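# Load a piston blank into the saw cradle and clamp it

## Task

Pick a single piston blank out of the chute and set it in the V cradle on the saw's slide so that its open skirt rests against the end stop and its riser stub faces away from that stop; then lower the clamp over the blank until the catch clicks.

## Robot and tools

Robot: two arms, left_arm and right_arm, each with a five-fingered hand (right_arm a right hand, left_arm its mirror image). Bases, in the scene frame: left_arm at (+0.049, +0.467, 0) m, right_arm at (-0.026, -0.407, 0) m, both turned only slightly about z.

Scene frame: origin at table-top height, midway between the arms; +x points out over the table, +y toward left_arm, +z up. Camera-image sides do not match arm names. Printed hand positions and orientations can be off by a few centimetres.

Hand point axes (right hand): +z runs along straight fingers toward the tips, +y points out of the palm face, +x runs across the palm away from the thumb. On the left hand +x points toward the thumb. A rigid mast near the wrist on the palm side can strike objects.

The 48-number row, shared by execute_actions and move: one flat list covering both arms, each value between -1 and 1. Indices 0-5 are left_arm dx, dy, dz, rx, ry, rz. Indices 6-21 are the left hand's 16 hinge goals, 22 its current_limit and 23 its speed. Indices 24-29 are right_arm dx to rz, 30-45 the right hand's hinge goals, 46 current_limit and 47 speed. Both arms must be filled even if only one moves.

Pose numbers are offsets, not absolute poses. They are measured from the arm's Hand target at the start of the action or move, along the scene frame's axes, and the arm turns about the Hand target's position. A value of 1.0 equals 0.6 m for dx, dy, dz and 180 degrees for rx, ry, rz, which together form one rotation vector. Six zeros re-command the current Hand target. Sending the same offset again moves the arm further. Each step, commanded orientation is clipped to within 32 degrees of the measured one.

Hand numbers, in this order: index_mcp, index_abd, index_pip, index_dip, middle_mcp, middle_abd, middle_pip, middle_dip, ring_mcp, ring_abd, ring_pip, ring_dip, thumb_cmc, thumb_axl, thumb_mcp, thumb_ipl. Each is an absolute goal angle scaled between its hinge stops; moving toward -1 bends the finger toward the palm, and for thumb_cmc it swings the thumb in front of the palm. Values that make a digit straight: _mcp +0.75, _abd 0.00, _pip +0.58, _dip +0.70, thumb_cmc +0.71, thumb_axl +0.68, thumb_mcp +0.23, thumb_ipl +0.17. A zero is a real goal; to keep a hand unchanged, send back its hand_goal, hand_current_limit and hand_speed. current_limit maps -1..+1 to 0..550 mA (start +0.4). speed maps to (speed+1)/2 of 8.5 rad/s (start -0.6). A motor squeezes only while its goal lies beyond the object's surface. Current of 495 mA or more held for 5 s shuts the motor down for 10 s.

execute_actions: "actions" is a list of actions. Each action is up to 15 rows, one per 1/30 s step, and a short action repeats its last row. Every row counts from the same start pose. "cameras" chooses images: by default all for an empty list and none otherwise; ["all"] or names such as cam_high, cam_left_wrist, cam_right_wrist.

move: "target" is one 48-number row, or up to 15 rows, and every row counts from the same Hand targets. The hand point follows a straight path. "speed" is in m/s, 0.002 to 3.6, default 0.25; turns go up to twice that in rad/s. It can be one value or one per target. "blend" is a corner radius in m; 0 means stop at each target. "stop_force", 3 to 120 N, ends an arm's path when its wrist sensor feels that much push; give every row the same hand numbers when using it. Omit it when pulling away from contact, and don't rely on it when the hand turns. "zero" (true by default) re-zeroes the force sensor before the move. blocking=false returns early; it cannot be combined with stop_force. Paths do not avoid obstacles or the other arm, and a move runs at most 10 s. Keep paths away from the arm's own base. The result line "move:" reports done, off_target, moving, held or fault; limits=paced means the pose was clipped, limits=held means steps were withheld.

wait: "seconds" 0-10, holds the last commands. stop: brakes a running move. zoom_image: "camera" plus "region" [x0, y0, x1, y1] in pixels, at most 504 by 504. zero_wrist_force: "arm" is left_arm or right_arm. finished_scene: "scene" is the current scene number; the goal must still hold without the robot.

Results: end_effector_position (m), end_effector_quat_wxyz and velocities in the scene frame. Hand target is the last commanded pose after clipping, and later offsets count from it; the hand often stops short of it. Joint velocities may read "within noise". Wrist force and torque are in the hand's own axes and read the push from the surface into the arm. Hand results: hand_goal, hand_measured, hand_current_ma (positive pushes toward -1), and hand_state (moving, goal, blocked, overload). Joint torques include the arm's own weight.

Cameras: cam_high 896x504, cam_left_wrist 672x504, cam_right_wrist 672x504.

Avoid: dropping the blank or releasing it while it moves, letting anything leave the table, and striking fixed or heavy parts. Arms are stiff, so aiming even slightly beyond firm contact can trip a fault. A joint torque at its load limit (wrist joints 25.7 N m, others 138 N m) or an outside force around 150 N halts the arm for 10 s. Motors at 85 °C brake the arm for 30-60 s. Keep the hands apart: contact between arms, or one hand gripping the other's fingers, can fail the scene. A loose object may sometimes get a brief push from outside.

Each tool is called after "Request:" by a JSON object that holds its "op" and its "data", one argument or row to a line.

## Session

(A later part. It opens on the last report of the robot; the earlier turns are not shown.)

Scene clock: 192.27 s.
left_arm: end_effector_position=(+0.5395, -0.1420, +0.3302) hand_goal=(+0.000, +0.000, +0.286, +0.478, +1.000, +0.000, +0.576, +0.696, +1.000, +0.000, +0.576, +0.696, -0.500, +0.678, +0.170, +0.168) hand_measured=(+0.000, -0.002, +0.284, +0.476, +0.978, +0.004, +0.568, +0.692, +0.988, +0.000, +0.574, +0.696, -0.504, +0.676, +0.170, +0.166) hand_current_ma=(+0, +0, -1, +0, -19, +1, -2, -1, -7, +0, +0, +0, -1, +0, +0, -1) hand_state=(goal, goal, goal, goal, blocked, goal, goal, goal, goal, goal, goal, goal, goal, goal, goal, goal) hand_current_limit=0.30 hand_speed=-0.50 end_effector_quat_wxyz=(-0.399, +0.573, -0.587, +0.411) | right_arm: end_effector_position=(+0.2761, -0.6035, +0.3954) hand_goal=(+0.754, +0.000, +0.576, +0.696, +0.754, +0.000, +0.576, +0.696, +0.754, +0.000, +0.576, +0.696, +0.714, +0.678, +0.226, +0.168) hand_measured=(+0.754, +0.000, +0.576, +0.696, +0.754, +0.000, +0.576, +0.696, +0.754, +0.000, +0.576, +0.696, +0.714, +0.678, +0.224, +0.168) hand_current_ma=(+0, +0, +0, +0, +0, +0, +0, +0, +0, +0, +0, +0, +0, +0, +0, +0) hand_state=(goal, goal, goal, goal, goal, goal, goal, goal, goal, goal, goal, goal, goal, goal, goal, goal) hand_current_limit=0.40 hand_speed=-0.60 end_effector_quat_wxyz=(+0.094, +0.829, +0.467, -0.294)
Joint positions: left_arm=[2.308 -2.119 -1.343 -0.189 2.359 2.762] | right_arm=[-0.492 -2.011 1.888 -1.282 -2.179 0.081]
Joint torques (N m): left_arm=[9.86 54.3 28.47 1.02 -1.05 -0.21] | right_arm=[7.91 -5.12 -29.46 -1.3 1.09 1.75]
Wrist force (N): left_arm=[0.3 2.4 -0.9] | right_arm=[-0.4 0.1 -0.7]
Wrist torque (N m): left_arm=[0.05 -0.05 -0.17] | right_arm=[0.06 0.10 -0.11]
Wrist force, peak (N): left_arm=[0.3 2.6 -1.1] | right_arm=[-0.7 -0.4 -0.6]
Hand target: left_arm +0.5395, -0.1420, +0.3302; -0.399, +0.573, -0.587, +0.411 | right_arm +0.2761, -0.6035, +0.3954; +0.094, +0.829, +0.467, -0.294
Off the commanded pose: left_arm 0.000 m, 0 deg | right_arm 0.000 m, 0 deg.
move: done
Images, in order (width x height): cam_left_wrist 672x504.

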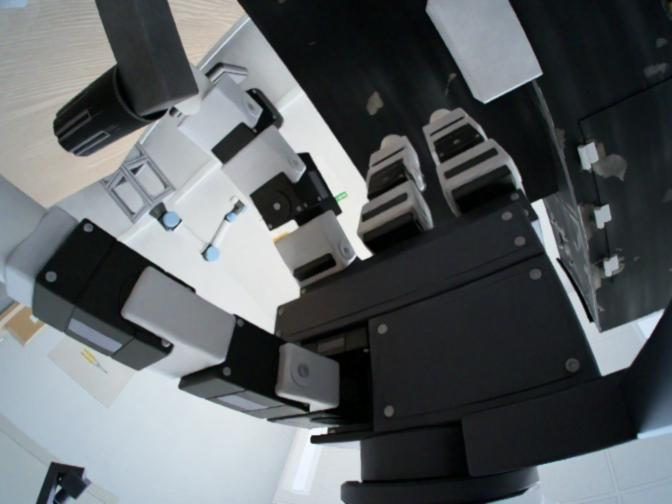

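Request:
{"op": "move", "data": {
  "target": [0,0,0,0,0,0,-0.45,0,0.15,0.35,1.0,0,0.576,0.696,1.0,0,0.576,0.696,-0.5,0.678,-0.35,0.05,0.3,-0.8,0,0,0,0,0,0,0.754,0,0.576,0.696,0.754,0,0.576,0.696,0.754,0,0.576,0.696,0.714,0.678,0.226,0.168,0.4,-0.6],
  "cameras": ["cam_left_wrist"]
}}

Request:
{"op": "zoom_image", "data": {
  "camera": "cam_left_wrist",
  "region": [0, 0, 320, 300]
}}

Scene clock: 195.07 s.
left_arm: end_effector_position=(+0.5395, -0.1420, +0.3302) hand_goal=(-0.450, +0.000, +0.150, +0.350, +1.000, +0.000, +0.576, +0.696, +1.000, +0.000, +0.576, +0.696, -0.500, +0.678, -0.350, +0.050) hand_measured=(-0.042, -0.002, +0.244, +0.410, +0.978, +0.004, +0.568, +0.692, +0.988, +0.000, +0.574, +0.696, -0.504, +0.676, -0.124, +0.076) hand_current_ma=(+357, +0, +191, +88, -19, +1, -2, -1, -7, +0, +0, +0, -1, +0, +357, +34) hand_state=(blocked, goal, blocked, blocked, blocked, goal, goal, goal, goal, goal, goal, goal, goal, goal, blocked, blocked) hand_current_limit=0.30 hand_speed=-0.80 end_effector_quat_wxyz=(-0.399, +0.573, -0.587, +0.411) | right_arm: end_effector_position=(+0.2761, -0.6035, +0.3954) hand_goal=(+0.754, +0.000, +0.576, +0.696, +0.754, +0.000, +0.576, +0.696, +0.754, +0.000, +0.576, +0.696, +0.714, +0.678, +0.226, +0.168) hand_measured=(+0.754, +0.000, +0.576, +0.696, +0.754, +0.000, +0.576, +0.696, +0.754, +0.000, +0.576, +0.696, +0.714, +0.678, +0.224, +0.168) hand_current_ma=(+0, +0, +0, +0, +0, +0, +0, +0, +0, +0, +0, +0, +0, +0, +0, +0) hand_state=(goal, goal, goal, goal, goal, goal, goal, goal, goal, goal, goal, goal, goal, goal, goal, goal) hand_current_limit=0.40 hand_speed=-0.60 end_effector_quat_wxyz=(+0.094, +0.829, +0.467, -0.294)
Joint positions: left_arm=[2.308 -2.119 -1.343 -0.189 2.359 2.762] | right_arm=[-0.492 -2.011 1.888 -1.282 -2.179 0.081]
Joint torques (N m): left_arm=[8.17 53.9 28.98 2.95 -1.03 -0.07] | right_arm=[8.92 -6.05 -28.75 -1.28 1.06 1.82]
Wrist force (N): left_arm=[0.0 3.4 -2.1] | right_arm=[-0.3 0.1 -0.6]
Wrist torque (N m): left_arm=[0.01 -0.03 -0.14] | right_arm=[0.07 0.09 -0.09]
Wrist force, peak (N): left_arm=[0.1 4.2 3.2] | right_arm=[-0.4 -0.7 -0.4]
Hand target: left_arm +0.5395, -0.1420, +0.3302; -0.399, +0.573, -0.587, +0.411 | right_arm +0.2761, -0.6035, +0.3954; +0.094, +0.829, +0.467, -0.294
Off the commanded pose: left_arm 0.000 m, 0 deg | right_arm 0.000 m, 0 deg.
move: done
Images, in order (width x height): cam_left_wrist 672x504.

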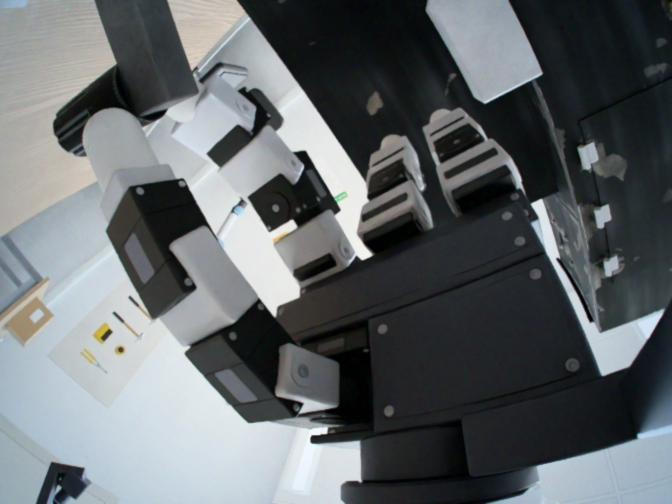

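Scaled by 1.575 from the camera's 672x504 image, which has a finer 960x720 frame.

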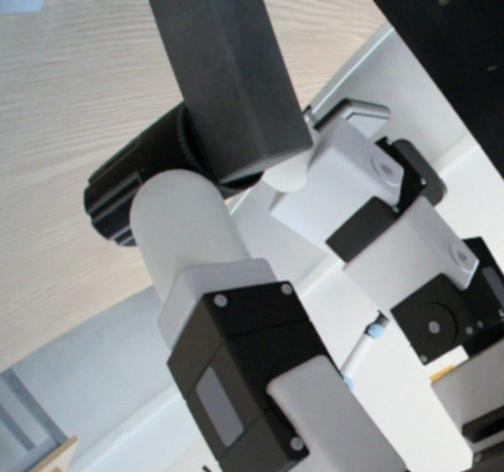

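Request:
{"op": "move", "data": {
  "target": [
    [0,0.0242,0.0133,0,0,0,-0.45,0,0.15,0.35,1.0,0,0.576,0.696,1.0,0,0.576,0.696,-0.5,0.678,-0.35,0.05,0.3,-0.8,0,0,0,0,0,0,0.754,0,0.576,0.696,0.754,0,0.576,0.696,0.754,0,0.576,0.696,0.714,0.678,0.226,0.168,0.4,-0.6],
    [0,0.055,0.0238,0,0,0,-0.45,0,0.15,0.35,1.0,0,0.576,0.696,1.0,0,0.576,0.696,-0.5,0.678,-0.35,0.05,0.3,-0.8,0,0,0,0,0,0,0.754,0,0.576,0.696,0.754,0,0.576,0.696,0.754,0,0.576,0.696,0.714,0.678,0.226,0.168,0.4,-0.6],
    [0,0.0857,0.0298,0,0,0,-0.45,0,0.15,0.35,1.0,0,0.576,0.696,1.0,0,0.576,0.696,-0.5,0.678,-0.35,0.05,0.3,-0.8,0,0,0,0,0,0,0.754,0,0.576,0.696,0.754,0,0.576,0.696,0.754,0,0.576,0.696,0.714,0.678,0.226,0.168,0.4,-0.6],
    [0,0.1183,0.0305,0,0,0,-0.45,0,0.15,0.35,1.0,0,0.576,0.696,1.0,0,0.576,0.696,-0.5,0.678,-0.35,0.05,0.3,-0.8,0,0,0,0,0,0,0.754,0,0.576,0.696,0.754,0,0.576,0.696,0.754,0,0.576,0.696,0.714,0.678,0.226,0.168,0.4,-0.6],
    [0,0.1492,0.0243,0,0,0,-0.45,0,0.15,0.35,1.0,0,0.576,0.696,1.0,0,0.576,0.696,-0.5,0.678,-0.35,0.05,0.3,-0.8,0,0,0,0,0,0,0.754,0,0.576,0.696,0.754,0,0.576,0.696,0.754,0,0.576,0.696,0.714,0.678,0.226,0.168,0.4,-0.6],
    [0,0.18,0.0138,0,0,0,-0.45,0,0.15,0.35,1.0,0,0.576,0.696,1.0,0,0.576,0.696,-0.5,0.678,-0.35,0.05,0.3,-0.8,0,0,0,0,0,0,0.754,0,0.576,0.696,0.754,0,0.576,0.696,0.754,0,0.576,0.696,0.714,0.678,0.226,0.168,0.4,-0.6],
    [0,0.212,-0.0075,0,0,0,-0.45,0,0.15,0.35,1.0,0,0.576,0.696,1.0,0,0.576,0.696,-0.5,0.678,-0.35,0.05,0.3,-0.8,0,0,0,0,0,0,0.754,0,0.576,0.696,0.754,0,0.576,0.696,0.754,0,0.576,0.696,0.714,0.678,0.226,0.168,0.4,-0.6]
  ],
  "speed": 0.06,
  "blend": 0.01,
  "stop_force": 18,
  "cameras": ["cam_high","cam_left_wrist"]
}}

Request:
{"op": "zoom_image", "data": {
  "camera": "cam_left_wrist",
  "region": [0, 0, 320, 300]
}}

Scene clock: 204.20 s.
left_arm: end_effector_position=(+0.5395, -0.0148, +0.3257) hand_goal=(-0.450, +0.000, +0.150, +0.350, +1.000, +0.000, +0.576, +0.696, +1.000, +0.000, +0.576, +0.696, -0.500, +0.678, -0.350, +0.050) hand_measured=(-0.056, -0.004, +0.240, +0.394, +0.978, +0.004, +0.568, +0.692, +0.988, +0.000, +0.574, +0.696, -0.498, +0.680, -0.344, +0.054) hand_current_ma=(+358, +0, +173, +53, -19, +0, -2, -1, -7, +0, +0, +0, +0, +0, +3, +1) hand_state=(blocked, goal, blocked, blocked, blocked, goal, goal, goal, goal, goal, goal, goal, goal, goal, goal, goal) hand_current_limit=0.30 hand_speed=-0.80 end_effector_quat_wxyz=(-0.399, +0.573, -0.587, +0.411) | right_arm: end_effector_position=(+0.2761, -0.6035, +0.3954) hand_goal=(+0.754, +0.000, +0.576, +0.696, +0.754, +0.000, +0.576, +0.696, +0.754, +0.000, +0.576, +0.696, +0.714, +0.678, +0.226, +0.168) hand_measured=(+0.754, +0.000, +0.576, +0.696, +0.754, +0.000, +0.576, +0.696, +0.754, +0.000, +0.576, +0.696, +0.714, +0.678, +0.224, +0.168) hand_current_ma=(+0, +0, +0, +0, +0, +0, +0, +0, +0, +0, +0, +0, +0, +0, +0, +0) hand_state=(goal, goal, goal, goal, goal, goal, goal, goal, goal, goal, goal, goal, goal, goal, goal, goal) hand_current_limit=0.40 hand_speed=-0.60 end_effector_quat_wxyz=(+0.094, +0.829, +0.467, -0.294)
Joint positions: left_arm=[2.458 -1.892 -1.702 0.004 2.226 2.854] | right_arm=[-0.492 -2.011 1.888 -1.282 -2.179 0.081]
Joint torques (N m): left_arm=[-14.65 30.58 23.34 2.38 2.32 -2.13] | right_arm=[8.23 -6.31 -28.23 -1.31 1.25 1.93]
Wrist force (N): left_arm=[-0.1 2.4 2.5] | right_arm=[0.2 -0.1 -0.3]
Wrist torque (N m): left_arm=[0.18 -0.16 -0.24] | right_arm=[0.02 0.02 -0.06]
Wrist force, peak (N): left_arm=[2.1 5.1 0.0] | right_arm=[-0.6 0.0 -0.7]
Hand target: left_arm +0.5395, -0.0148, +0.3257; -0.399, +0.573, -0.587, +0.411 | right_arm +0.2761, -0.6035, +0.3954; +0.094, +0.829, +0.467, -0.294
Off the commanded pose: left_arm 0.000 m, 0 deg | right_arm 0.000 m, 0 deg.
move: done; blend cut to 0.0083 m at target 1, 0.0094 m at target 2, 0.0094 m at target 3, 0.0095 m at target 4, 0.0095 m at target 5, 0.0098 m at target 6
Images, in order (width x height): cam_high 896x504, cam_left_wrist 672x504.

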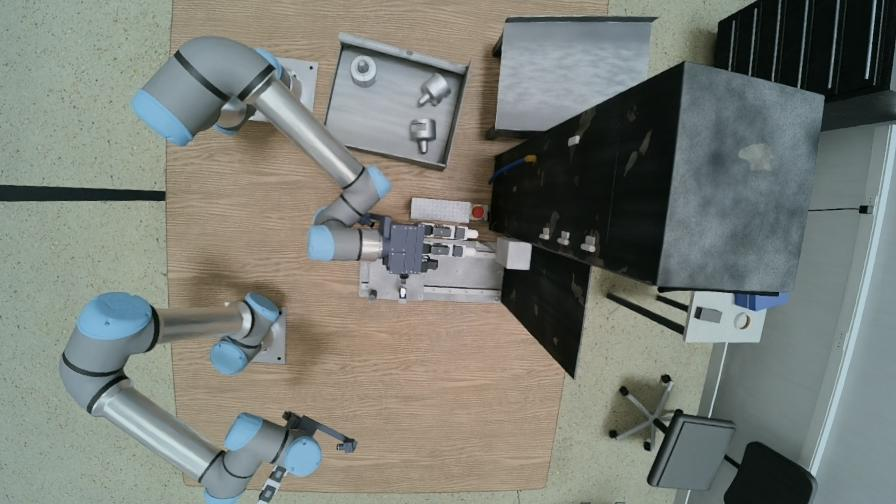

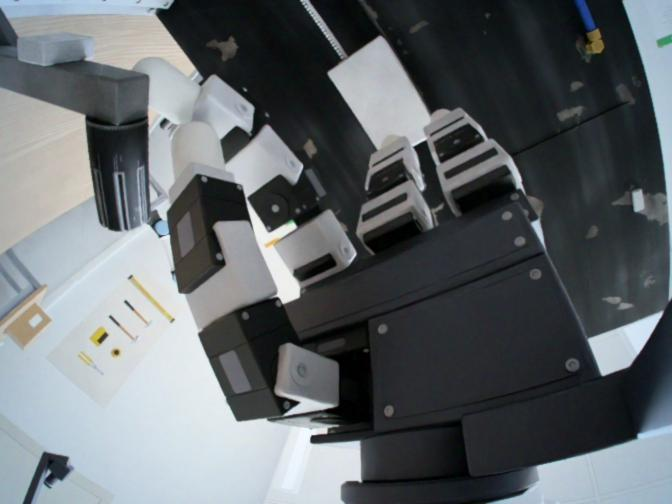

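Scaled by 1.575 from the camera's 672x504 image, which has a finer 960x720 frame.

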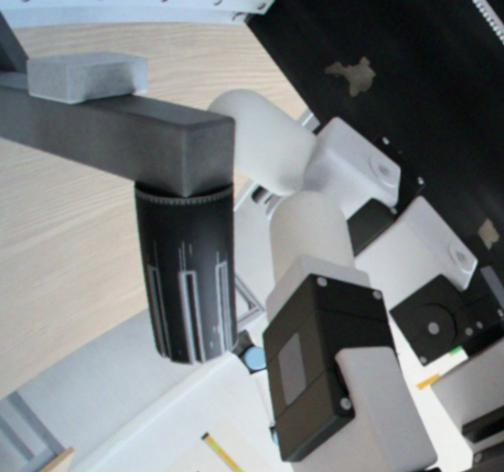

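Request:
{"op": "move", "data": {
  "target": [
    [0,0,0.19,0,0,0,-0.45,0,0.15,0.35,1.0,0,0.576,0.696,1.0,0,0.576,0.696,-0.5,0.678,-0.35,0.05,0.3,-0.8,0,0,0,0,0,0,0.754,0,0.576,0.696,0.754,0,0.576,0.696,0.754,0,0.576,0.696,0.714,0.678,0.226,0.168,0.4,-0.6],
    [-0.0683,-0.3587,0.1905,0,0,0,-0.205,0,0.576,0.696,1.0,0,0.576,0.696,1.0,0,0.576,0.696,0.714,0.678,0.226,0.168,0.6,-0.5,0,0,0,0,0,0,0.754,0,0.576,0.696,0.754,0,0.576,0.696,0.754,0,0.576,0.696,0.714,0.678,0.226,0.168,0.4,-0.6]
  ],
  "speed": 0.2,
  "blend": [0.04,0],
  "cameras": ["cam_high","cam_left_wrist"]
}}

Request:
{"op": "zoom_image", "data": {
  "camera": "cam_high",
  "region": [350, 200, 470, 320]
}}

Scene clock: 217.43 s.
left_arm: end_effector_position=(+0.4985, -0.2301, +0.4400) hand_goal=(-0.204, +0.000, +0.576, +0.696, +1.000, +0.000, +0.576, +0.696, +1.000, +0.000, +0.576, +0.696, +0.714, +0.678, +0.226, +0.168) hand_measured=(-0.202, +0.002, +0.572, +0.694, +0.978, +0.004, +0.568, +0.692, +0.988, +0.000, +0.574, +0.696, +0.696, +0.676, +0.222, +0.166) hand_current_ma=(+0, +0, -1, +0, -19, +0, -2, -1, -7, +0, +0, +0, -13, -1, -2, -1) hand_state=(goal, goal, goal, goal, blocked, goal, goal, goal, goal, goal, goal, goal, goal, goal, goal, goal) hand_current_limit=0.60 hand_speed=-0.50 end_effector_quat_wxyz=(-0.399, +0.573, -0.587, +0.411) | right_arm: end_effector_position=(+0.2761, -0.6035, +0.3954) hand_goal=(+0.754, +0.000, +0.576, +0.696, +0.754, +0.000, +0.576, +0.696, +0.754, +0.000, +0.576, +0.696, +0.714, +0.678, +0.226, +0.168) hand_measured=(+0.754, +0.000, +0.576, +0.696, +0.754, +0.000, +0.576, +0.696, +0.754, +0.000, +0.576, +0.696, +0.714, +0.678, +0.224, +0.168) hand_current_ma=(+0, +0, +0, +0, +0, +0, +0, +0, +0, +0, +0, +0, +0, +0, +0, +0) hand_state=(goal, goal, goal, goal, goal, goal, goal, goal, goal, goal, goal, goal, goal, goal, goal, goal) hand_current_limit=0.40 hand_speed=-0.60 end_effector_quat_wxyz=(+0.094, +0.829, +0.467, -0.294)
Joint positions: left_arm=[2.182 -2.229 -0.871 -0.625 2.467 2.664] | right_arm=[-0.492 -2.011 1.888 -1.282 -2.179 0.081]
Joint torques (N m): left_arm=[12.59 45.02 29.26 1.09 -1.08 1.77] | right_arm=[8.76 -7.24 -28.56 -1.4 0.92 1.7]
Wrist force (N): left_arm=[0.1 2.4 -1.2] | right_arm=[-0.2 -0.1 -0.4]
Wrist torque (N m): left_arm=[0.05 -0.06 -0.17] | right_arm=[0.02 0.07 -0.09]
Wrist force, peak (N): left_arm=[0.1 5.1 3.6] | right_arm=[-0.7 -0.3 -0.6]
Hand target: left_arm +0.4985, -0.2301, +0.4400; -0.399, +0.573, -0.587, +0.411 | right_arm +0.2761, -0.6035, +0.3954; +0.094, +0.829, +0.467, -0.294
Off the commanded pose: left_arm 0.000 m, 0 deg | right_arm 0.000 m, 0 deg.
move: done
Images, in order (width x height): cam_high 896x504, cam_left_wrist 672x504.

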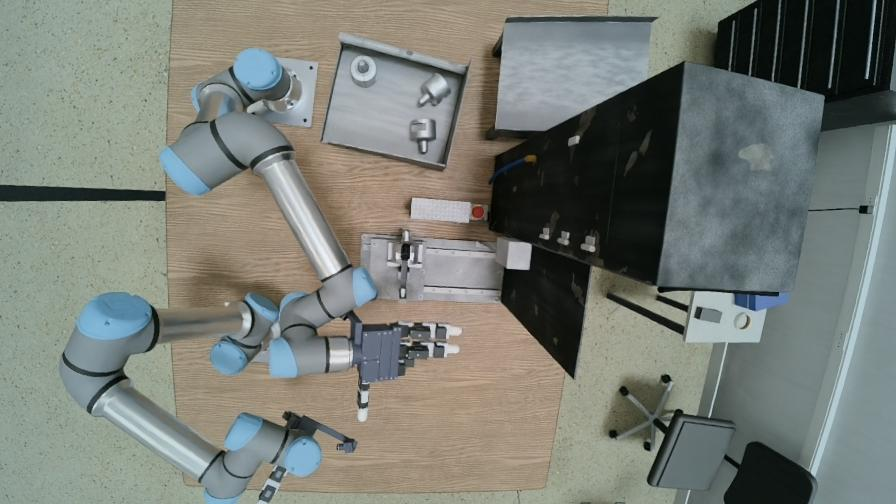

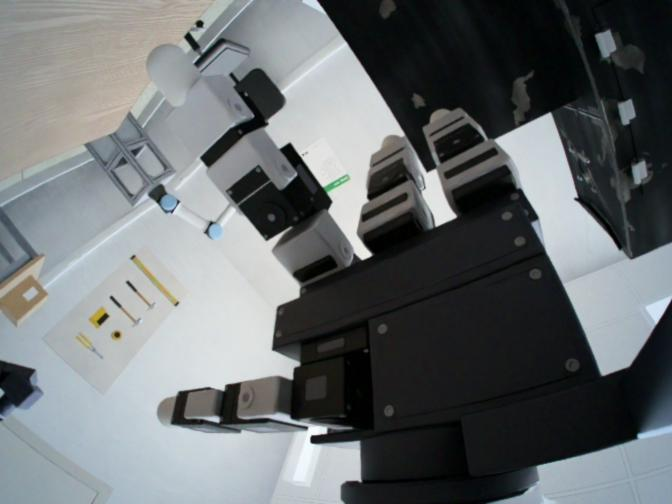

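Scaled by 4.200 from the camera's 896x504 image, which has a finer 1280x720 frame.

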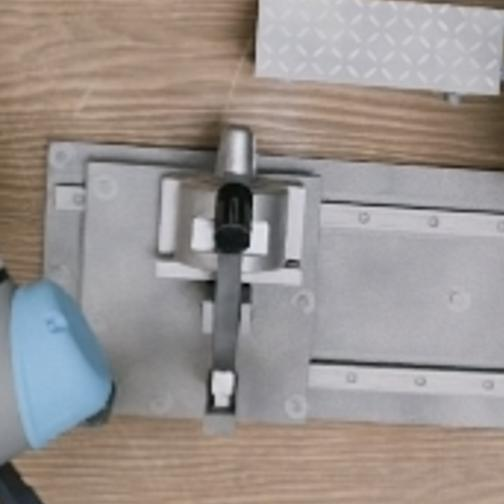

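Request:
{"op": "move", "data": {
  "target": [0,0.2502,-0.08,0.1667,0,0,-0.205,0,0.576,0.696,1.0,0,0.576,0.696,1.0,0,0.576,0.696,0.714,0.678,0.226,0.168,0.7,-0.5,0,0,0,0,0,0,0.754,0,0.576,0.696,0.754,0,0.576,0.696,0.754,0,0.576,0.696,0.714,0.678,0.226,0.168,0.4,-0.6],
  "speed": 0.18,
  "stop_force": 12,
  "cameras": ["cam_high","cam_left_wrist"]
}}

Request:
{"op": "zoom_image", "data": {
  "camera": "cam_left_wrist",
  "region": [0, 0, 320, 300]
}}

Scene clock: 227.30 s.
left_arm: end_effector_position=(+0.4985, -0.2265, +0.4387) hand_goal=(-0.204, +0.000, +0.576, +0.696, +1.000, +0.000, +0.576, +0.696, +1.000, +0.000, +0.576, +0.696, +0.714, +0.678, +0.226, +0.168) hand_measured=(-0.204, +0.002, +0.572, +0.694, +0.978, +0.002, +0.570, +0.692, +0.988, +0.000, +0.574, +0.696, +0.696, +0.676, +0.222, +0.166) hand_current_ma=(+0, +0, -1, +0, -17, +0, -2, -1, -7, +0, +0, +0, -11, -1, -2, -1) hand_state=(goal, goal, goal, goal, blocked, goal, goal, goal, goal, goal, goal, goal, goal, goal, goal, goal) hand_current_limit=0.70 hand_speed=-0.50 end_effector_quat_wxyz=(-0.403, +0.570, -0.589, +0.407) | right_arm: end_effector_position=(+0.2761, -0.6035, +0.3954) hand_goal=(+0.754, +0.000, +0.576, +0.696, +0.754, +0.000, +0.576, +0.696, +0.754, +0.000, +0.576, +0.696, +0.714, +0.678, +0.226, +0.168) hand_measured=(+0.754, +0.000, +0.576, +0.696, +0.754, +0.000, +0.576, +0.696, +0.754, +0.000, +0.576, +0.696, +0.714, +0.678, +0.224, +0.168) hand_current_ma=(+0, +0, +0, +0, +0, +0, +0, +0, +0, +0, +0, +0, +0, +0, +0, +0) hand_state=(goal, goal, goal, goal, goal, goal, goal, goal, goal, goal, goal, goal, goal, goal, goal, goal) hand_current_limit=0.40 hand_speed=-0.60 end_effector_quat_wxyz=(+0.094, +0.829, +0.467, -0.294)
Joint positions: left_arm=[2.184 -2.224 -0.881 -0.623 2.469 2.674] | right_arm=[-0.492 -2.011 1.888 -1.282 -2.179 0.081]
Joint torques (N m): left_arm=[-6.86 44.53 30.02 1.05 -1.34 -2.12] | right_arm=[8.23 -6.78 -28.8 -1.34 1.18 1.74]
Wrist force (N): left_arm=[0.1 2.5 -1.2] | right_arm=[-0.2 0.0 -0.6]
Wrist torque (N m): left_arm=[0.07 -0.05 -0.22] | right_arm=[0.05 0.07 -0.09]
Wrist force, peak (N): left_arm=[-1.6 2.9 -0.9] | right_arm=[-0.1 0.1 -0.9]
Hand target: left_arm +0.4985, -0.2265, +0.4386; -0.403, +0.570, -0.589, +0.407 (not the last commanded pose) | right_arm +0.2761, -0.6035, +0.3954; +0.094, +0.829, +0.467, -0.294
Off the commanded pose: left_arm 0.154 m, 29 deg | right_arm 0.000 m, 0 deg.
move: held (left_arm; a check stopped the path); limits=held
pose unreachable (left arm): on one or more control steps of this call, first in action 0 (counted from 0), this arm could not follow its commanded pose, so it was not sent that pose on those steps. It may still have moved: this result reports where it is.
cause: moving toward the commanded pose would bring two parts of the arm too close to each other (joints 4 (wrist 1) to 6 (wrist 3) lie between them).
Images, in order (width x height): cam_high 896x504, cam_left_wrist 672x504.

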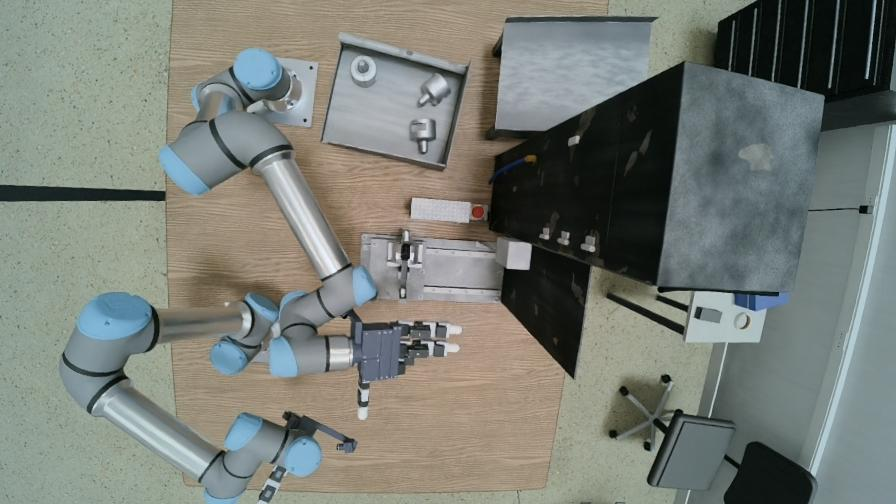

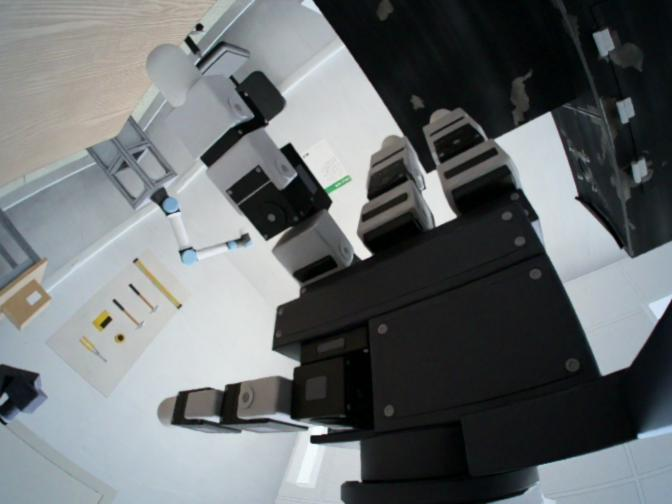

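Scaled by 1.575 from the camera's 672x504 image, which has a finer 960x720 frame.

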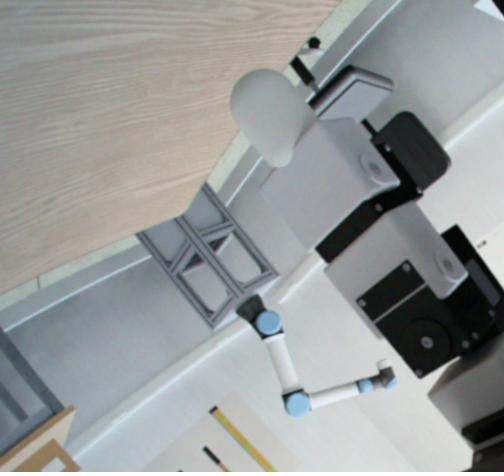

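Request:
{"op": "move", "data": {
  "target": [0,0.3158,-0.0645,-0.0056,0,0,-0.205,0,0.576,0.696,1.0,0,0.576,0.696,1.0,0,0.576,0.696,0.714,0.678,0.226,0.168,0.7,-0.5,0,0,0,0,0,0,0.754,0,0.576,0.696,0.754,0,0.576,0.696,0.754,0,0.576,0.696,0.714,0.678,0.226,0.168,0.4,-0.6],
  "speed": 0.18,
  "stop_force": 12,
  "cameras": ["cam_left_wrist"]
}}

Request:
{"op": "zoom_image", "data": {
  "camera": "cam_left_wrist",
  "region": [0, 0, 320, 300]
}}

Scene clock: 231.77 s.
left_arm: end_effector_position=(+0.4985, -0.0370, +0.3999) hand_goal=(-0.204, +0.000, +0.576, +0.696, +1.000, +0.000, +0.576, +0.696, +1.000, +0.000, +0.576, +0.696, +0.714, +0.678, +0.226, +0.168) hand_measured=(-0.204, +0.002, +0.572, +0.694, +0.978, +0.002, +0.570, +0.692, +0.988, +0.000, +0.574, +0.696, +0.696, +0.676, +0.222, +0.166) hand_current_ma=(+0, +0, -1, +0, -17, +0, -2, -1, -7, +0, +0, +0, -11, -1, -2, -1) hand_state=(goal, goal, goal, goal, blocked, goal, goal, goal, goal, goal, goal, goal, goal, goal, goal, goal) hand_current_limit=0.70 hand_speed=-0.50 end_effector_quat_wxyz=(-0.398, +0.573, -0.586, +0.412) | right_arm: end_effector_position=(+0.2761, -0.6035, +0.3954) hand_goal=(+0.754, +0.000, +0.576, +0.696, +0.754, +0.000, +0.576, +0.696, +0.754, +0.000, +0.576, +0.696, +0.714, +0.678, +0.226, +0.168) hand_measured=(+0.754, +0.000, +0.576, +0.696, +0.754, +0.000, +0.576, +0.696, +0.754, +0.000, +0.576, +0.696, +0.714, +0.678, +0.224, +0.168) hand_current_ma=(+0, +0, +0, +0, +0, +0, +0, +0, +0, +0, +0, +0, +0, +0, +0, +0) hand_state=(goal, goal, goal, goal, goal, goal, goal, goal, goal, goal, goal, goal, goal, goal, goal, goal) hand_current_limit=0.40 hand_speed=-0.60 end_effector_quat_wxyz=(+0.094, +0.829, +0.467, -0.294)
Joint positions: left_arm=[2.375 -1.816 -1.596 -0.208 2.298 2.802] | right_arm=[-0.492 -2.011 1.888 -1.282 -2.179 0.081]
Joint torques (N m): left_arm=[-12.47 41.62 15.15 4.5 1.98 -2] | right_arm=[8.15 -7.35 -28.58 -1.35 0.75 1.74]
Wrist force (N): left_arm=[0.4 2.6 -0.9] | right_arm=[0.1 0.1 -0.1]
Wrist torque (N m): left_arm=[0.05 -0.10 -0.15] | right_arm=[0.02 0.03 -0.06]
Wrist force, peak (N): left_arm=[-1.4 3.0 -0.8] | right_arm=[-0.2 -0.3 -0.8]
Hand target: left_arm +0.4985, -0.0370, +0.3999; -0.398, +0.573, -0.586, +0.412 | right_arm +0.2761, -0.6035, +0.3954; +0.094, +0.829, +0.467, -0.294
Off the commanded pose: left_arm 0.000 m, 0 deg | right_arm 0.000 m, 0 deg.
move: done
Images, in order (width x height): cam_left_wrist 672x504.

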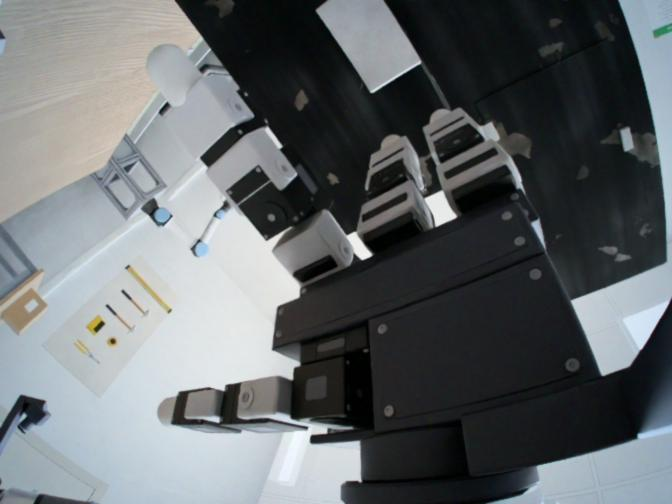

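Scaled by 1.575 from the camera's 672x504 image, which has a finer 960x720 frame.

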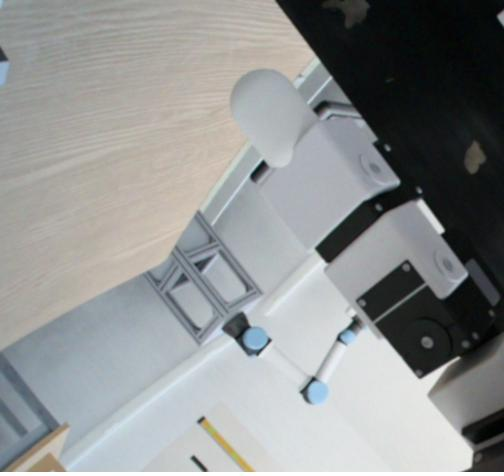

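Request:
{"op": "move", "data": {
  "target": [
    [-0.03,0.1,0.04,0,0,0,-0.205,0,0.576,0.696,1.0,0,0.576,0.696,1.0,0,0.576,0.696,0.714,0.678,0.226,0.168,0.7,-0.5,0,0,0,0,0,0,0.754,0,0.576,0.696,0.754,0,0.576,0.696,0.754,0,0.576,0.696,0.714,0.678,0.226,0.168,0.4,-0.6],
    [-0.1008,0.335,-0.0232,0,0,0,-0.205,0,0.576,0.696,1.0,0,0.576,0.696,1.0,0,0.576,0.696,0.714,0.678,0.226,0.168,0.7,-0.5,0,0,0,0,0,0,0.754,0,0.576,0.696,0.754,0,0.576,0.696,0.754,0,0.576,0.696,0.714,0.678,0.226,0.168,0.4,-0.6]
  ],
  "speed": 0.2,
  "blend": [0.02,0],
  "cameras": ["cam_high","cam_left_wrist"]
}}

Request:
{"op": "zoom_image", "data": {
  "camera": "cam_left_wrist",
  "region": [0, 0, 320, 300]
}}

Request:
{"op": "zoom_image", "data": {
  "camera": "cam_high",
  "region": [370, 220, 440, 310]
}}

Scene clock: 236.53 s.
left_arm: end_effector_position=(+0.4381, +0.1640, +0.3861) hand_goal=(-0.204, +0.000, +0.576, +0.696, +1.000, +0.000, +0.576, +0.696, +1.000, +0.000, +0.576, +0.696, +0.714, +0.678, +0.226, +0.168) hand_measured=(-0.204, +0.002, +0.572, +0.694, +0.978, +0.002, +0.570, +0.692, +0.988, +0.000, +0.574, +0.696, +0.696, +0.676, +0.222, +0.166) hand_current_ma=(+0, +0, -1, +0, -17, +0, -2, -1, -7, +0, +0, +0, -11, -1, -2, -1) hand_state=(goal, goal, goal, goal, blocked, goal, goal, goal, goal, goal, goal, goal, goal, goal, goal, goal) hand_current_limit=0.70 hand_speed=-0.50 end_effector_quat_wxyz=(-0.398, +0.573, -0.586, +0.412) | right_arm: end_effector_position=(+0.2761, -0.6035, +0.3954) hand_goal=(+0.754, +0.000, +0.576, +0.696, +0.754, +0.000, +0.576, +0.696, +0.754, +0.000, +0.576, +0.696, +0.714, +0.678, +0.226, +0.168) hand_measured=(+0.754, +0.000, +0.576, +0.696, +0.754, +0.000, +0.576, +0.696, +0.754, +0.000, +0.576, +0.696, +0.714, +0.678, +0.224, +0.168) hand_current_ma=(+0, +0, +0, +0, +0, +0, +0, +0, +0, +0, +0, +0, +0, +0, +0, +0) hand_state=(goal, goal, goal, goal, goal, goal, goal, goal, goal, goal, goal, goal, goal, goal, goal, goal) hand_current_limit=0.40 hand_speed=-0.60 end_effector_quat_wxyz=(+0.094, +0.829, +0.467, -0.294)
Joint positions: left_arm=[2.66 -1.342 -2.12 -0.075 2.04 2.948] | right_arm=[-0.492 -2.011 1.888 -1.282 -2.179 0.081]
Joint torques (N m): left_arm=[-5.07 17.7 15.15 1.46 1.64 -1.68] | right_arm=[9.77 -7.65 -28.31 -1.53 0.91 1.77]
Wrist force (N): left_arm=[0.3 2.3 -1.3] | right_arm=[-0.6 0.0 -0.3]
Wrist torque (N m): left_arm=[0.06 -0.07 -0.13] | right_arm=[0.02 0.12 -0.13]
Wrist force, peak (N): left_arm=[-1.4 3.2 -1.7] | right_arm=[-0.2 -0.4 -0.8]
Hand target: left_arm +0.4380, +0.1640, +0.3860; -0.398, +0.573, -0.586, +0.412 | right_arm +0.2761, -0.6035, +0.3954; +0.094, +0.829, +0.467, -0.294
Off the commanded pose: left_arm 0.000 m, 0 deg | right_arm 0.000 m, 0 deg.
move: done
Images, in order (width x height): cam_high 896x504, cam_left_wrist 672x504.

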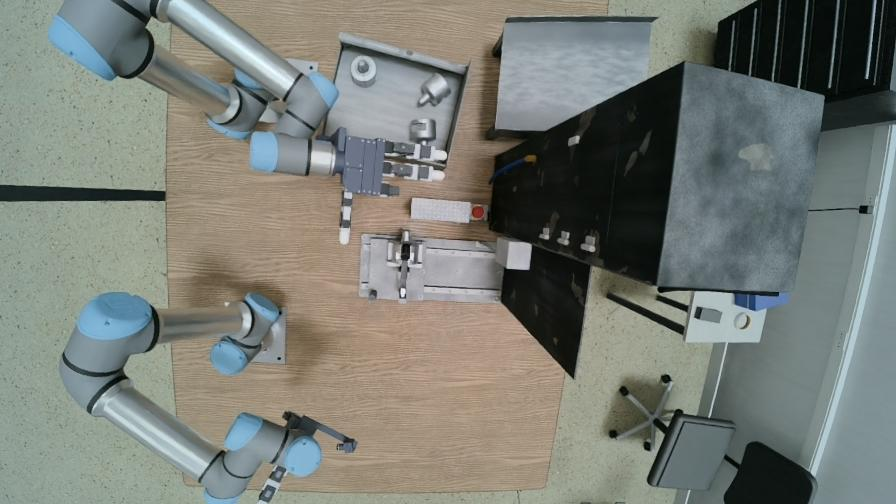

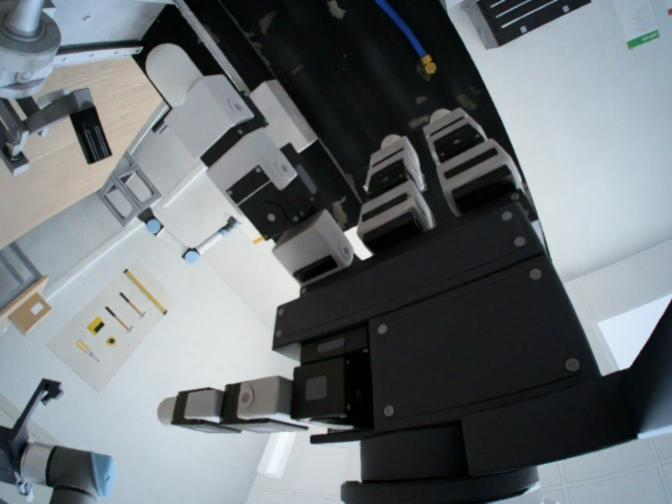

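Scaled by 1.575 from the camera's 672x504 image, which has a finer 960x720 frame.

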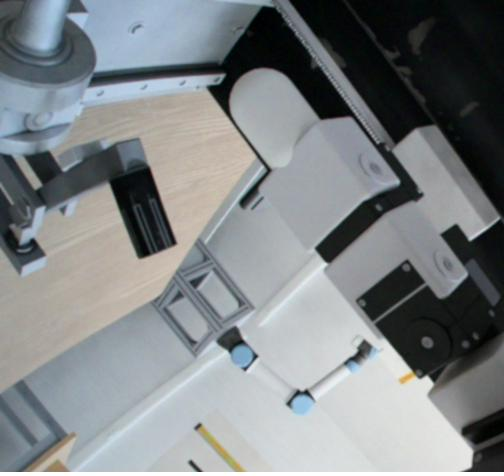

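Scaled by 5.600 from the camera's 896x504 image, which has a finer 1280x720 frame.

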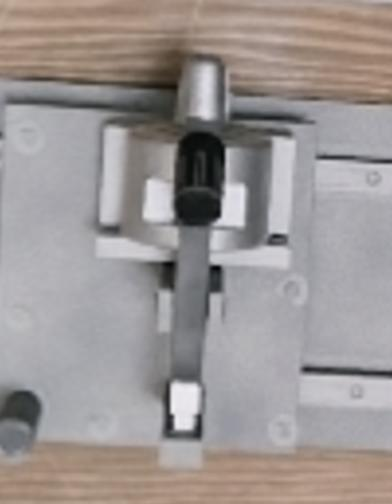

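Request:
{"op": "zoom_image", "data": {
  "camera": "cam_left_wrist",
  "region": [0, 0, 130, 200]
}}

Scaled by 2.520 from the camera's 672x504 image, which has a finer 960x720 frame.

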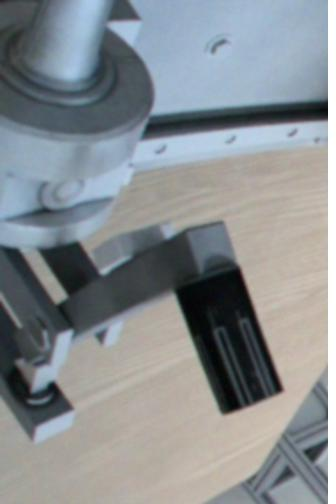

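Request:
{"op": "move", "data": {
  "target": [
    [0.0708,-0.27,0.04,0,0,0,-0.205,0,0.576,0.696,1.0,0,0.576,0.696,1.0,0,0.576,0.696,0.714,0.678,0.226,0.168,0.7,-0.5,0,0,0,0,0,0,0.754,0,0.576,0.696,0.754,0,0.576,0.696,0.754,0,0.576,0.696,0.714,0.678,0.226,0.168,0.4,-0.6],
    [0.1008,-0.31,0.0067,0,0,0,-0.205,0,0.576,0.696,1.0,0,0.576,0.696,1.0,0,0.576,0.696,0.714,0.678,0.226,0.168,0.7,-0.5,0,0,0,0,0,0,0.754,0,0.576,0.696,0.754,0,0.576,0.696,0.754,0,0.576,0.696,0.714,0.678,0.226,0.168,0.4,-0.6]
  ],
  "speed": 0.2,
  "blend": [0.02,0],
  "cameras": ["cam_left_wrist"]
}}

Request:
{"op": "move", "data": {
  "target": [0,0,-0.08,0,0,0,-0.205,0,0.576,0.696,1.0,0,0.576,0.696,1.0,0,0.576,0.696,0.714,0.678,0.226,0.168,0.7,-0.5,0,0,0,0,0,0,0.754,0,0.576,0.696,0.754,0,0.576,0.696,0.754,0,0.576,0.696,0.714,0.678,0.226,0.168,0.4,-0.6],
  "speed": 0.04,
  "stop_force": 7,
  "cameras": ["cam_high","cam_left_wrist"]
}}

Request:
{"op": "zoom_image", "data": {
  "camera": "cam_left_wrist",
  "region": [0, 0, 320, 200]
}}

Scene clock: 258.47 s.
left_arm: end_effector_position=(+0.4984, -0.0220, +0.3901) hand_goal=(-0.204, +0.000, +0.576, +0.696, +1.000, +0.000, +0.576, +0.696, +1.000, +0.000, +0.576, +0.696, +0.714, +0.678, +0.226, +0.168) hand_measured=(-0.204, +0.002, +0.572, +0.694, +0.978, +0.002, +0.570, +0.692, +0.988, +0.000, +0.574, +0.696, +0.696, +0.676, +0.222, +0.166) hand_current_ma=(+0, +0, -1, +0, -17, +0, -2, -1, -7, +0, +0, +0, -11, -1, -2, -1) hand_state=(goal, goal, goal, goal, blocked, goal, goal, goal, goal, goal, goal, goal, goal, goal, goal, goal) hand_current_limit=0.70 hand_speed=-0.50 end_effector_quat_wxyz=(-0.398, +0.573, -0.586, +0.412) | right_arm: end_effector_position=(+0.2761, -0.6035, +0.3954) hand_goal=(+0.754, +0.000, +0.576, +0.696, +0.754, +0.000, +0.576, +0.696, +0.754, +0.000, +0.576, +0.696, +0.714, +0.678, +0.226, +0.168) hand_measured=(+0.754, +0.000, +0.576, +0.696, +0.754, +0.000, +0.576, +0.696, +0.754, +0.000, +0.576, +0.696, +0.714, +0.678, +0.224, +0.168) hand_current_ma=(+0, +0, +0, +0, +0, +0, +0, +0, +0, +0, +0, +0, +0, +0, +0, +0) hand_state=(goal, goal, goal, goal, goal, goal, goal, goal, goal, goal, goal, goal, goal, goal, goal, goal) hand_current_limit=0.40 hand_speed=-0.60 end_effector_quat_wxyz=(+0.094, +0.829, +0.467, -0.294)
Joint positions: left_arm=[2.395 -1.794 -1.651 -0.167 2.281 2.814] | right_arm=[-0.492 -2.011 1.888 -1.282 -2.179 0.081]
Joint torques (N m): left_arm=[10.86 25.91 19.26 2.06 -1.18 1.67] | right_arm=[7.62 -8.06 -29.86 -1.61 1.05 1.74]
Wrist force (N): left_arm=[0.2 2.6 -1.3] | right_arm=[0.0 0.1 -0.2]
Wrist torque (N m): left_arm=[0.09 -0.08 -0.11] | right_arm=[0.03 0.04 -0.07]
Wrist force, peak (N): left_arm=[-1.6 2.8 -1.6] | right_arm=[-0.5 -0.6 -0.7]
Hand target: left_arm +0.4985, -0.0220, +0.3900; -0.398, +0.573, -0.586, +0.412 | right_arm +0.2761, -0.6035, +0.3954; +0.094, +0.829, +0.467, -0.294
Off the commanded pose: left_arm 0.000 m, 0 deg | right_arm 0.000 m, 0 deg.
move: done; blend cut to 0.018 m at target 1
Images, in order (width x height): cam_left_wrist 672x504.

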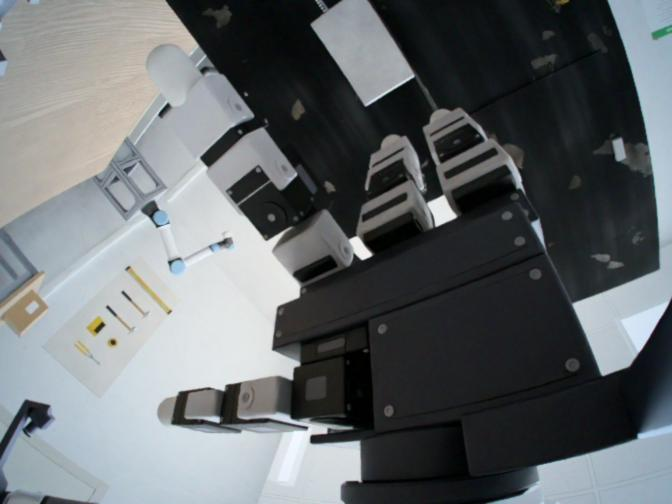

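Scene clock: 260.33 s.
left_arm: end_effector_position=(+0.4985, -0.0220, +0.3545) hand_goal=(-0.204, +0.000, +0.576, +0.696, +1.000, +0.000, +0.576, +0.696, +1.000, +0.000, +0.576, +0.696, +0.714, +0.678, +0.226, +0.168) hand_measured=(-0.204, +0.000, +0.574, +0.694, +0.978, +0.002, +0.570, +0.692, +0.988, +0.000, +0.574, +0.696, +0.696, +0.676, +0.222, +0.166) hand_current_ma=(+0, +0, +0, +0, -17, +0, -2, -1, -7, +0, +0, +0, -11, -1, -2, -1) hand_state=(goal, goal, goal, goal, blocked, goal, goal, goal, goal, goal, goal, goal, goal, goal, goal, goal) hand_current_limit=0.70 hand_speed=-0.50 end_effector_quat_wxyz=(-0.398, +0.573, -0.586, +0.412) | right_arm: end_effector_position=(+0.2761, -0.6035, +0.3954) hand_goal=(+0.754, +0.000, +0.576, +0.696, +0.754, +0.000, +0.576, +0.696, +0.754, +0.000, +0.576, +0.696, +0.714, +0.678, +0.226, +0.168) hand_measured=(+0.754, +0.000, +0.576, +0.696, +0.754, +0.000, +0.576, +0.696, +0.754, +0.000, +0.576, +0.696, +0.714, +0.678, +0.224, +0.168) hand_current_ma=(+0, +0, +0, +0, +0, +0, +0, +0, +0, +0, +0, +0, +0, +0, +0, +0) hand_state=(goal, goal, goal, goal, goal, goal, goal, goal, goal, goal, goal, goal, goal, goal, goal, goal) hand_current_limit=0.40 hand_speed=-0.60 end_effector_quat_wxyz=(+0.094, +0.829, +0.467, -0.294)
Joint positions: left_arm=[2.395 -1.822 -1.711 -0.079 2.281 2.814] | right_arm=[-0.492 -2.011 1.888 -1.282 -2.179 0.081]
Joint torques (N m): left_arm=[9.58 35.2 11.08 3.25 -1.57 1.98] | right_arm=[8.56 -8.34 -27.71 -1.46 0.87 1.68]
Wrist force (N): left_arm=[1.1 -2.7 -2.1] | right_arm=[-0.3 0.0 -0.3]
Wrist torque (N m): left_arm=[-0.01 -0.07 -0.17] | right_arm=[0.02 0.09 -0.11]
Wrist force, peak (N): left_arm=[1.2 -20.7 -8.6] | right_arm=[-0.4 -0.2 -0.8]
Hand target: left_arm +0.4985, -0.0220, +0.3545; -0.398, +0.573, -0.586, +0.412 (not the last commanded pose) | right_arm +0.2761, -0.6035, +0.3954; +0.094, +0.829, +0.467, -0.294
Off the commanded pose: left_arm 0.012 m, 0 deg | right_arm 0.000 m, 0 deg.
move: contact (left_arm)
Images, in order (width x height): cam_high 896x504, cam_left_wrist 672x504.

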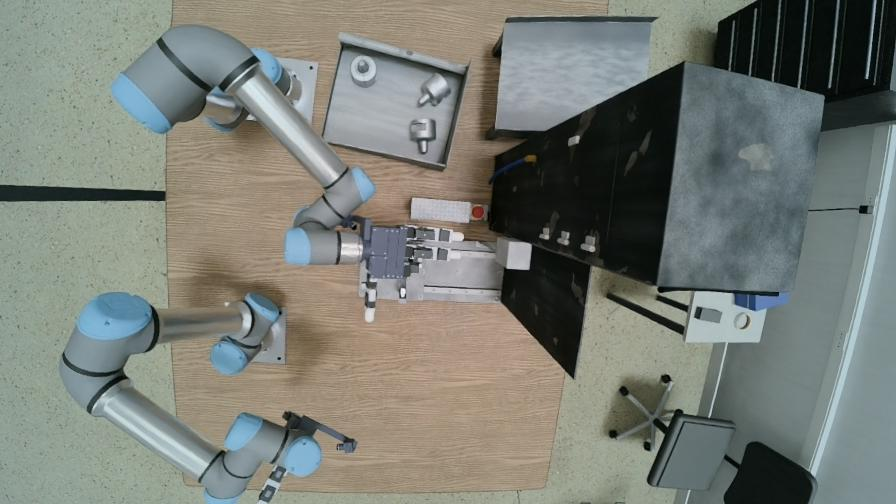

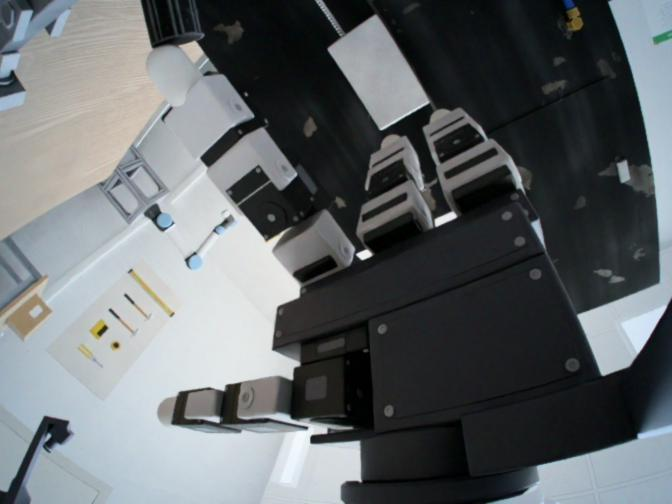

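Scaled by 1.575 from the camera's 672x504 image, which has a finer 960x720 frame.

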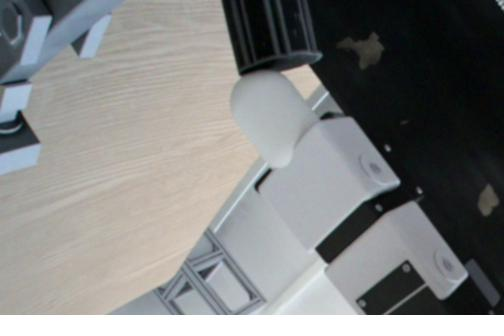

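Request:
{"op": "move", "data": {
  "target": [
    [0.005,0.015,0.012,0,0,0,-0.205,0,0.576,0.696,1.0,0,0.576,0.696,1.0,0,0.576,0.696,0.714,0.678,0.226,0.168,0.7,-0.5,0,0,0,0,0,0,0.754,0,0.576,0.696,0.754,0,0.576,0.696,0.754,0,0.576,0.696,0.714,0.678,0.226,0.168,0.4,-0.6]
  ],
  "speed": 0.1
}}

Request:
{"op": "move", "data": {
  "target": [
    [0,0.0,-0.06,0,0,0,-0.205,0,0.576,0.696,1.0,0,0.576,0.696,1.0,0,0.576,0.696,0.714,0.678,0.226,0.168,0.7,-0.5,0,0,0,0,0,0,0.754,0,0.576,0.696,0.754,0,0.576,0.696,0.754,0,0.576,0.696,0.714,0.678,0.226,0.168,0.4,-0.6]
  ],
  "speed": 0.03,
  "stop_force": 35,
  "cameras": ["cam_left_wrist"]
}}

Request:
{"op": "zoom_image", "data": {
  "camera": "cam_left_wrist",
  "region": [0, 0, 320, 200]
}}

Scene clock: 263.27 s.
left_arm: end_effector_position=(+0.5016, -0.0129, +0.3617) hand_goal=(-0.204, +0.000, +0.576, +0.696, +1.000, +0.000, +0.576, +0.696, +1.000, +0.000, +0.576, +0.696, +0.714, +0.678, +0.226, +0.168) hand_measured=(-0.204, +0.002, +0.574, +0.694, +0.978, +0.002, +0.570, +0.692, +0.988, +0.000, +0.574, +0.696, +0.696, +0.676, +0.222, +0.166) hand_current_ma=(+0, +0, +0, +0, -17, +0, -2, -1, -7, +0, +0, +0, -11, -1, -2, -1) hand_state=(goal, goal, goal, goal, blocked, goal, goal, goal, goal, goal, goal, goal, goal, goal, goal, goal) hand_current_limit=0.70 hand_speed=-0.50 end_effector_quat_wxyz=(-0.398, +0.573, -0.586, +0.412) | right_arm: end_effector_position=(+0.2761, -0.6035, +0.3954) hand_goal=(+0.754, +0.000, +0.576, +0.696, +0.754, +0.000, +0.576, +0.696, +0.754, +0.000, +0.576, +0.696, +0.714, +0.678, +0.226, +0.168) hand_measured=(+0.754, +0.000, +0.576, +0.696, +0.754, +0.000, +0.576, +0.696, +0.754, +0.000, +0.576, +0.696, +0.714, +0.678, +0.224, +0.168) hand_current_ma=(+0, +0, +0, +0, +0, +0, +0, +0, +0, +0, +0, +0, +0, +0, +0, +0) hand_state=(goal, goal, goal, goal, goal, goal, goal, goal, goal, goal, goal, goal, goal, goal, goal, goal) hand_current_limit=0.40 hand_speed=-0.60 end_effector_quat_wxyz=(+0.094, +0.829, +0.467, -0.294)
Joint positions: left_arm=[2.412 -1.803 -1.717 -0.086 2.266 2.824] | right_arm=[-0.492 -2.011 1.888 -1.282 -2.179 0.081]
Joint torques (N m): left_arm=[-9.72 27.16 19.31 2.65 1.34 -0.25] | right_arm=[7.96 -8.64 -29.23 -1.44 1.13 1.71]
Wrist force (N): left_arm=[0.6 2.2 -0.7] | right_arm=[-0.1 0.1 -0.6]
Wrist torque (N m): left_arm=[-0.02 -0.10 -0.22] | right_arm=[0.07 0.06 -0.09]
Wrist force, peak (N): left_arm=[1.2 -2.9 -2.5] | right_arm=[-0.2 -0.3 -0.6]
Hand target: left_arm +0.5015, -0.0130, +0.3617; -0.398, +0.573, -0.586, +0.412 | right_arm +0.2761, -0.6035, +0.3954; +0.094, +0.829, +0.467, -0.294
Off the commanded pose: left_arm 0.000 m, 0 deg | right_arm 0.000 m, 0 deg.
move: done

Scene clock: 264.67 s.
left_arm: end_effector_position=(+0.5015, -0.0130, +0.3571) hand_goal=(-0.204, +0.000, +0.576, +0.696, +1.000, +0.000, +0.576, +0.696, +1.000, +0.000, +0.576, +0.696, +0.714, +0.678, +0.226, +0.168) hand_measured=(-0.206, -0.008, +0.574, +0.694, +0.980, +0.002, +0.570, +0.692, +0.988, +0.000, +0.574, +0.696, +0.698, +0.676, +0.222, +0.166) hand_current_ma=(+0, -2, +0, +0, -15, +0, -2, -1, -7, +0, +0, +0, -10, -1, -1, -1) hand_state=(goal, goal, goal, goal, goal, goal, goal, goal, goal, goal, goal, goal, goal, goal, goal, goal) hand_current_limit=0.70 hand_speed=-0.50 end_effector_quat_wxyz=(-0.398, +0.574, -0.585, +0.412) | right_arm: end_effector_position=(+0.2761, -0.6035, +0.3954) hand_goal=(+0.754, +0.000, +0.576, +0.696, +0.754, +0.000, +0.576, +0.696, +0.754, +0.000, +0.576, +0.696, +0.714, +0.678, +0.226, +0.168) hand_measured=(+0.754, +0.000, +0.576, +0.696, +0.754, +0.000, +0.576, +0.696, +0.754, +0.000, +0.576, +0.696, +0.714, +0.678, +0.224, +0.168) hand_current_ma=(+0, +0, +0, +0, +0, +0, +0, +0, +0, +0, +0, +0, +0, +0, +0, +0) hand_state=(goal, goal, goal, goal, goal, goal, goal, goal, goal, goal, goal, goal, goal, goal, goal, goal) hand_current_limit=0.40 hand_speed=-0.60 end_effector_quat_wxyz=(+0.094, +0.829, +0.467, -0.294)
Joint positions: left_arm=[2.412 -1.807 -1.725 -0.073 2.266 2.824] | right_arm=[-0.492 -2.011 1.888 -1.282 -2.179 0.081]
Joint torques (N m): left_arm=[11.74 31.4 20.93 1.48 -2.01 2.23] | right_arm=[8.07 -8.54 -29.46 -1.66 1.11 1.6]
Wrist force (N): left_arm=[1.2 -10.1 -4.7] | right_arm=[-0.4 0.4 -0.3]
Wrist torque (N m): left_arm=[0.08 -0.02 -0.39] | right_arm=[0.08 0.09 -0.10]
Wrist force, peak (N): left_arm=[2.5 -44.2 -16.1] | right_arm=[-0.2 -0.1 -1.0]
Hand target: left_arm +0.5016, -0.0130, +0.3571; -0.398, +0.574, -0.585, +0.412 (not the last commanded pose) | right_arm +0.2761, -0.6035, +0.3954; +0.094, +0.829, +0.467, -0.294
Off the commanded pose: left_arm 0.031 m, 0 deg | right_arm 0.000 m, 0 deg.
move: contact (left_arm)
Images, in order (width x height): cam_left_wrist 672x504.

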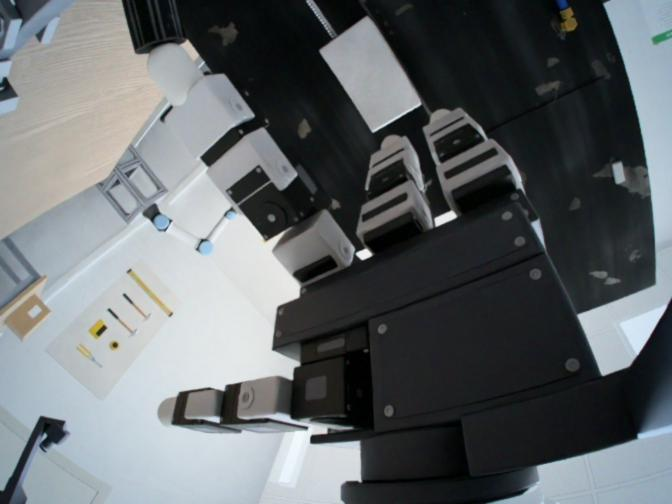

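Scaled by 1.575 from the camera's 672x504 image, which has a finer 960x720 frame.

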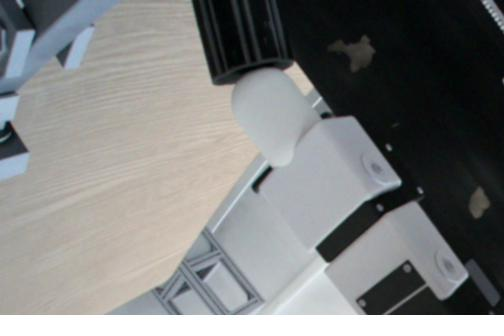

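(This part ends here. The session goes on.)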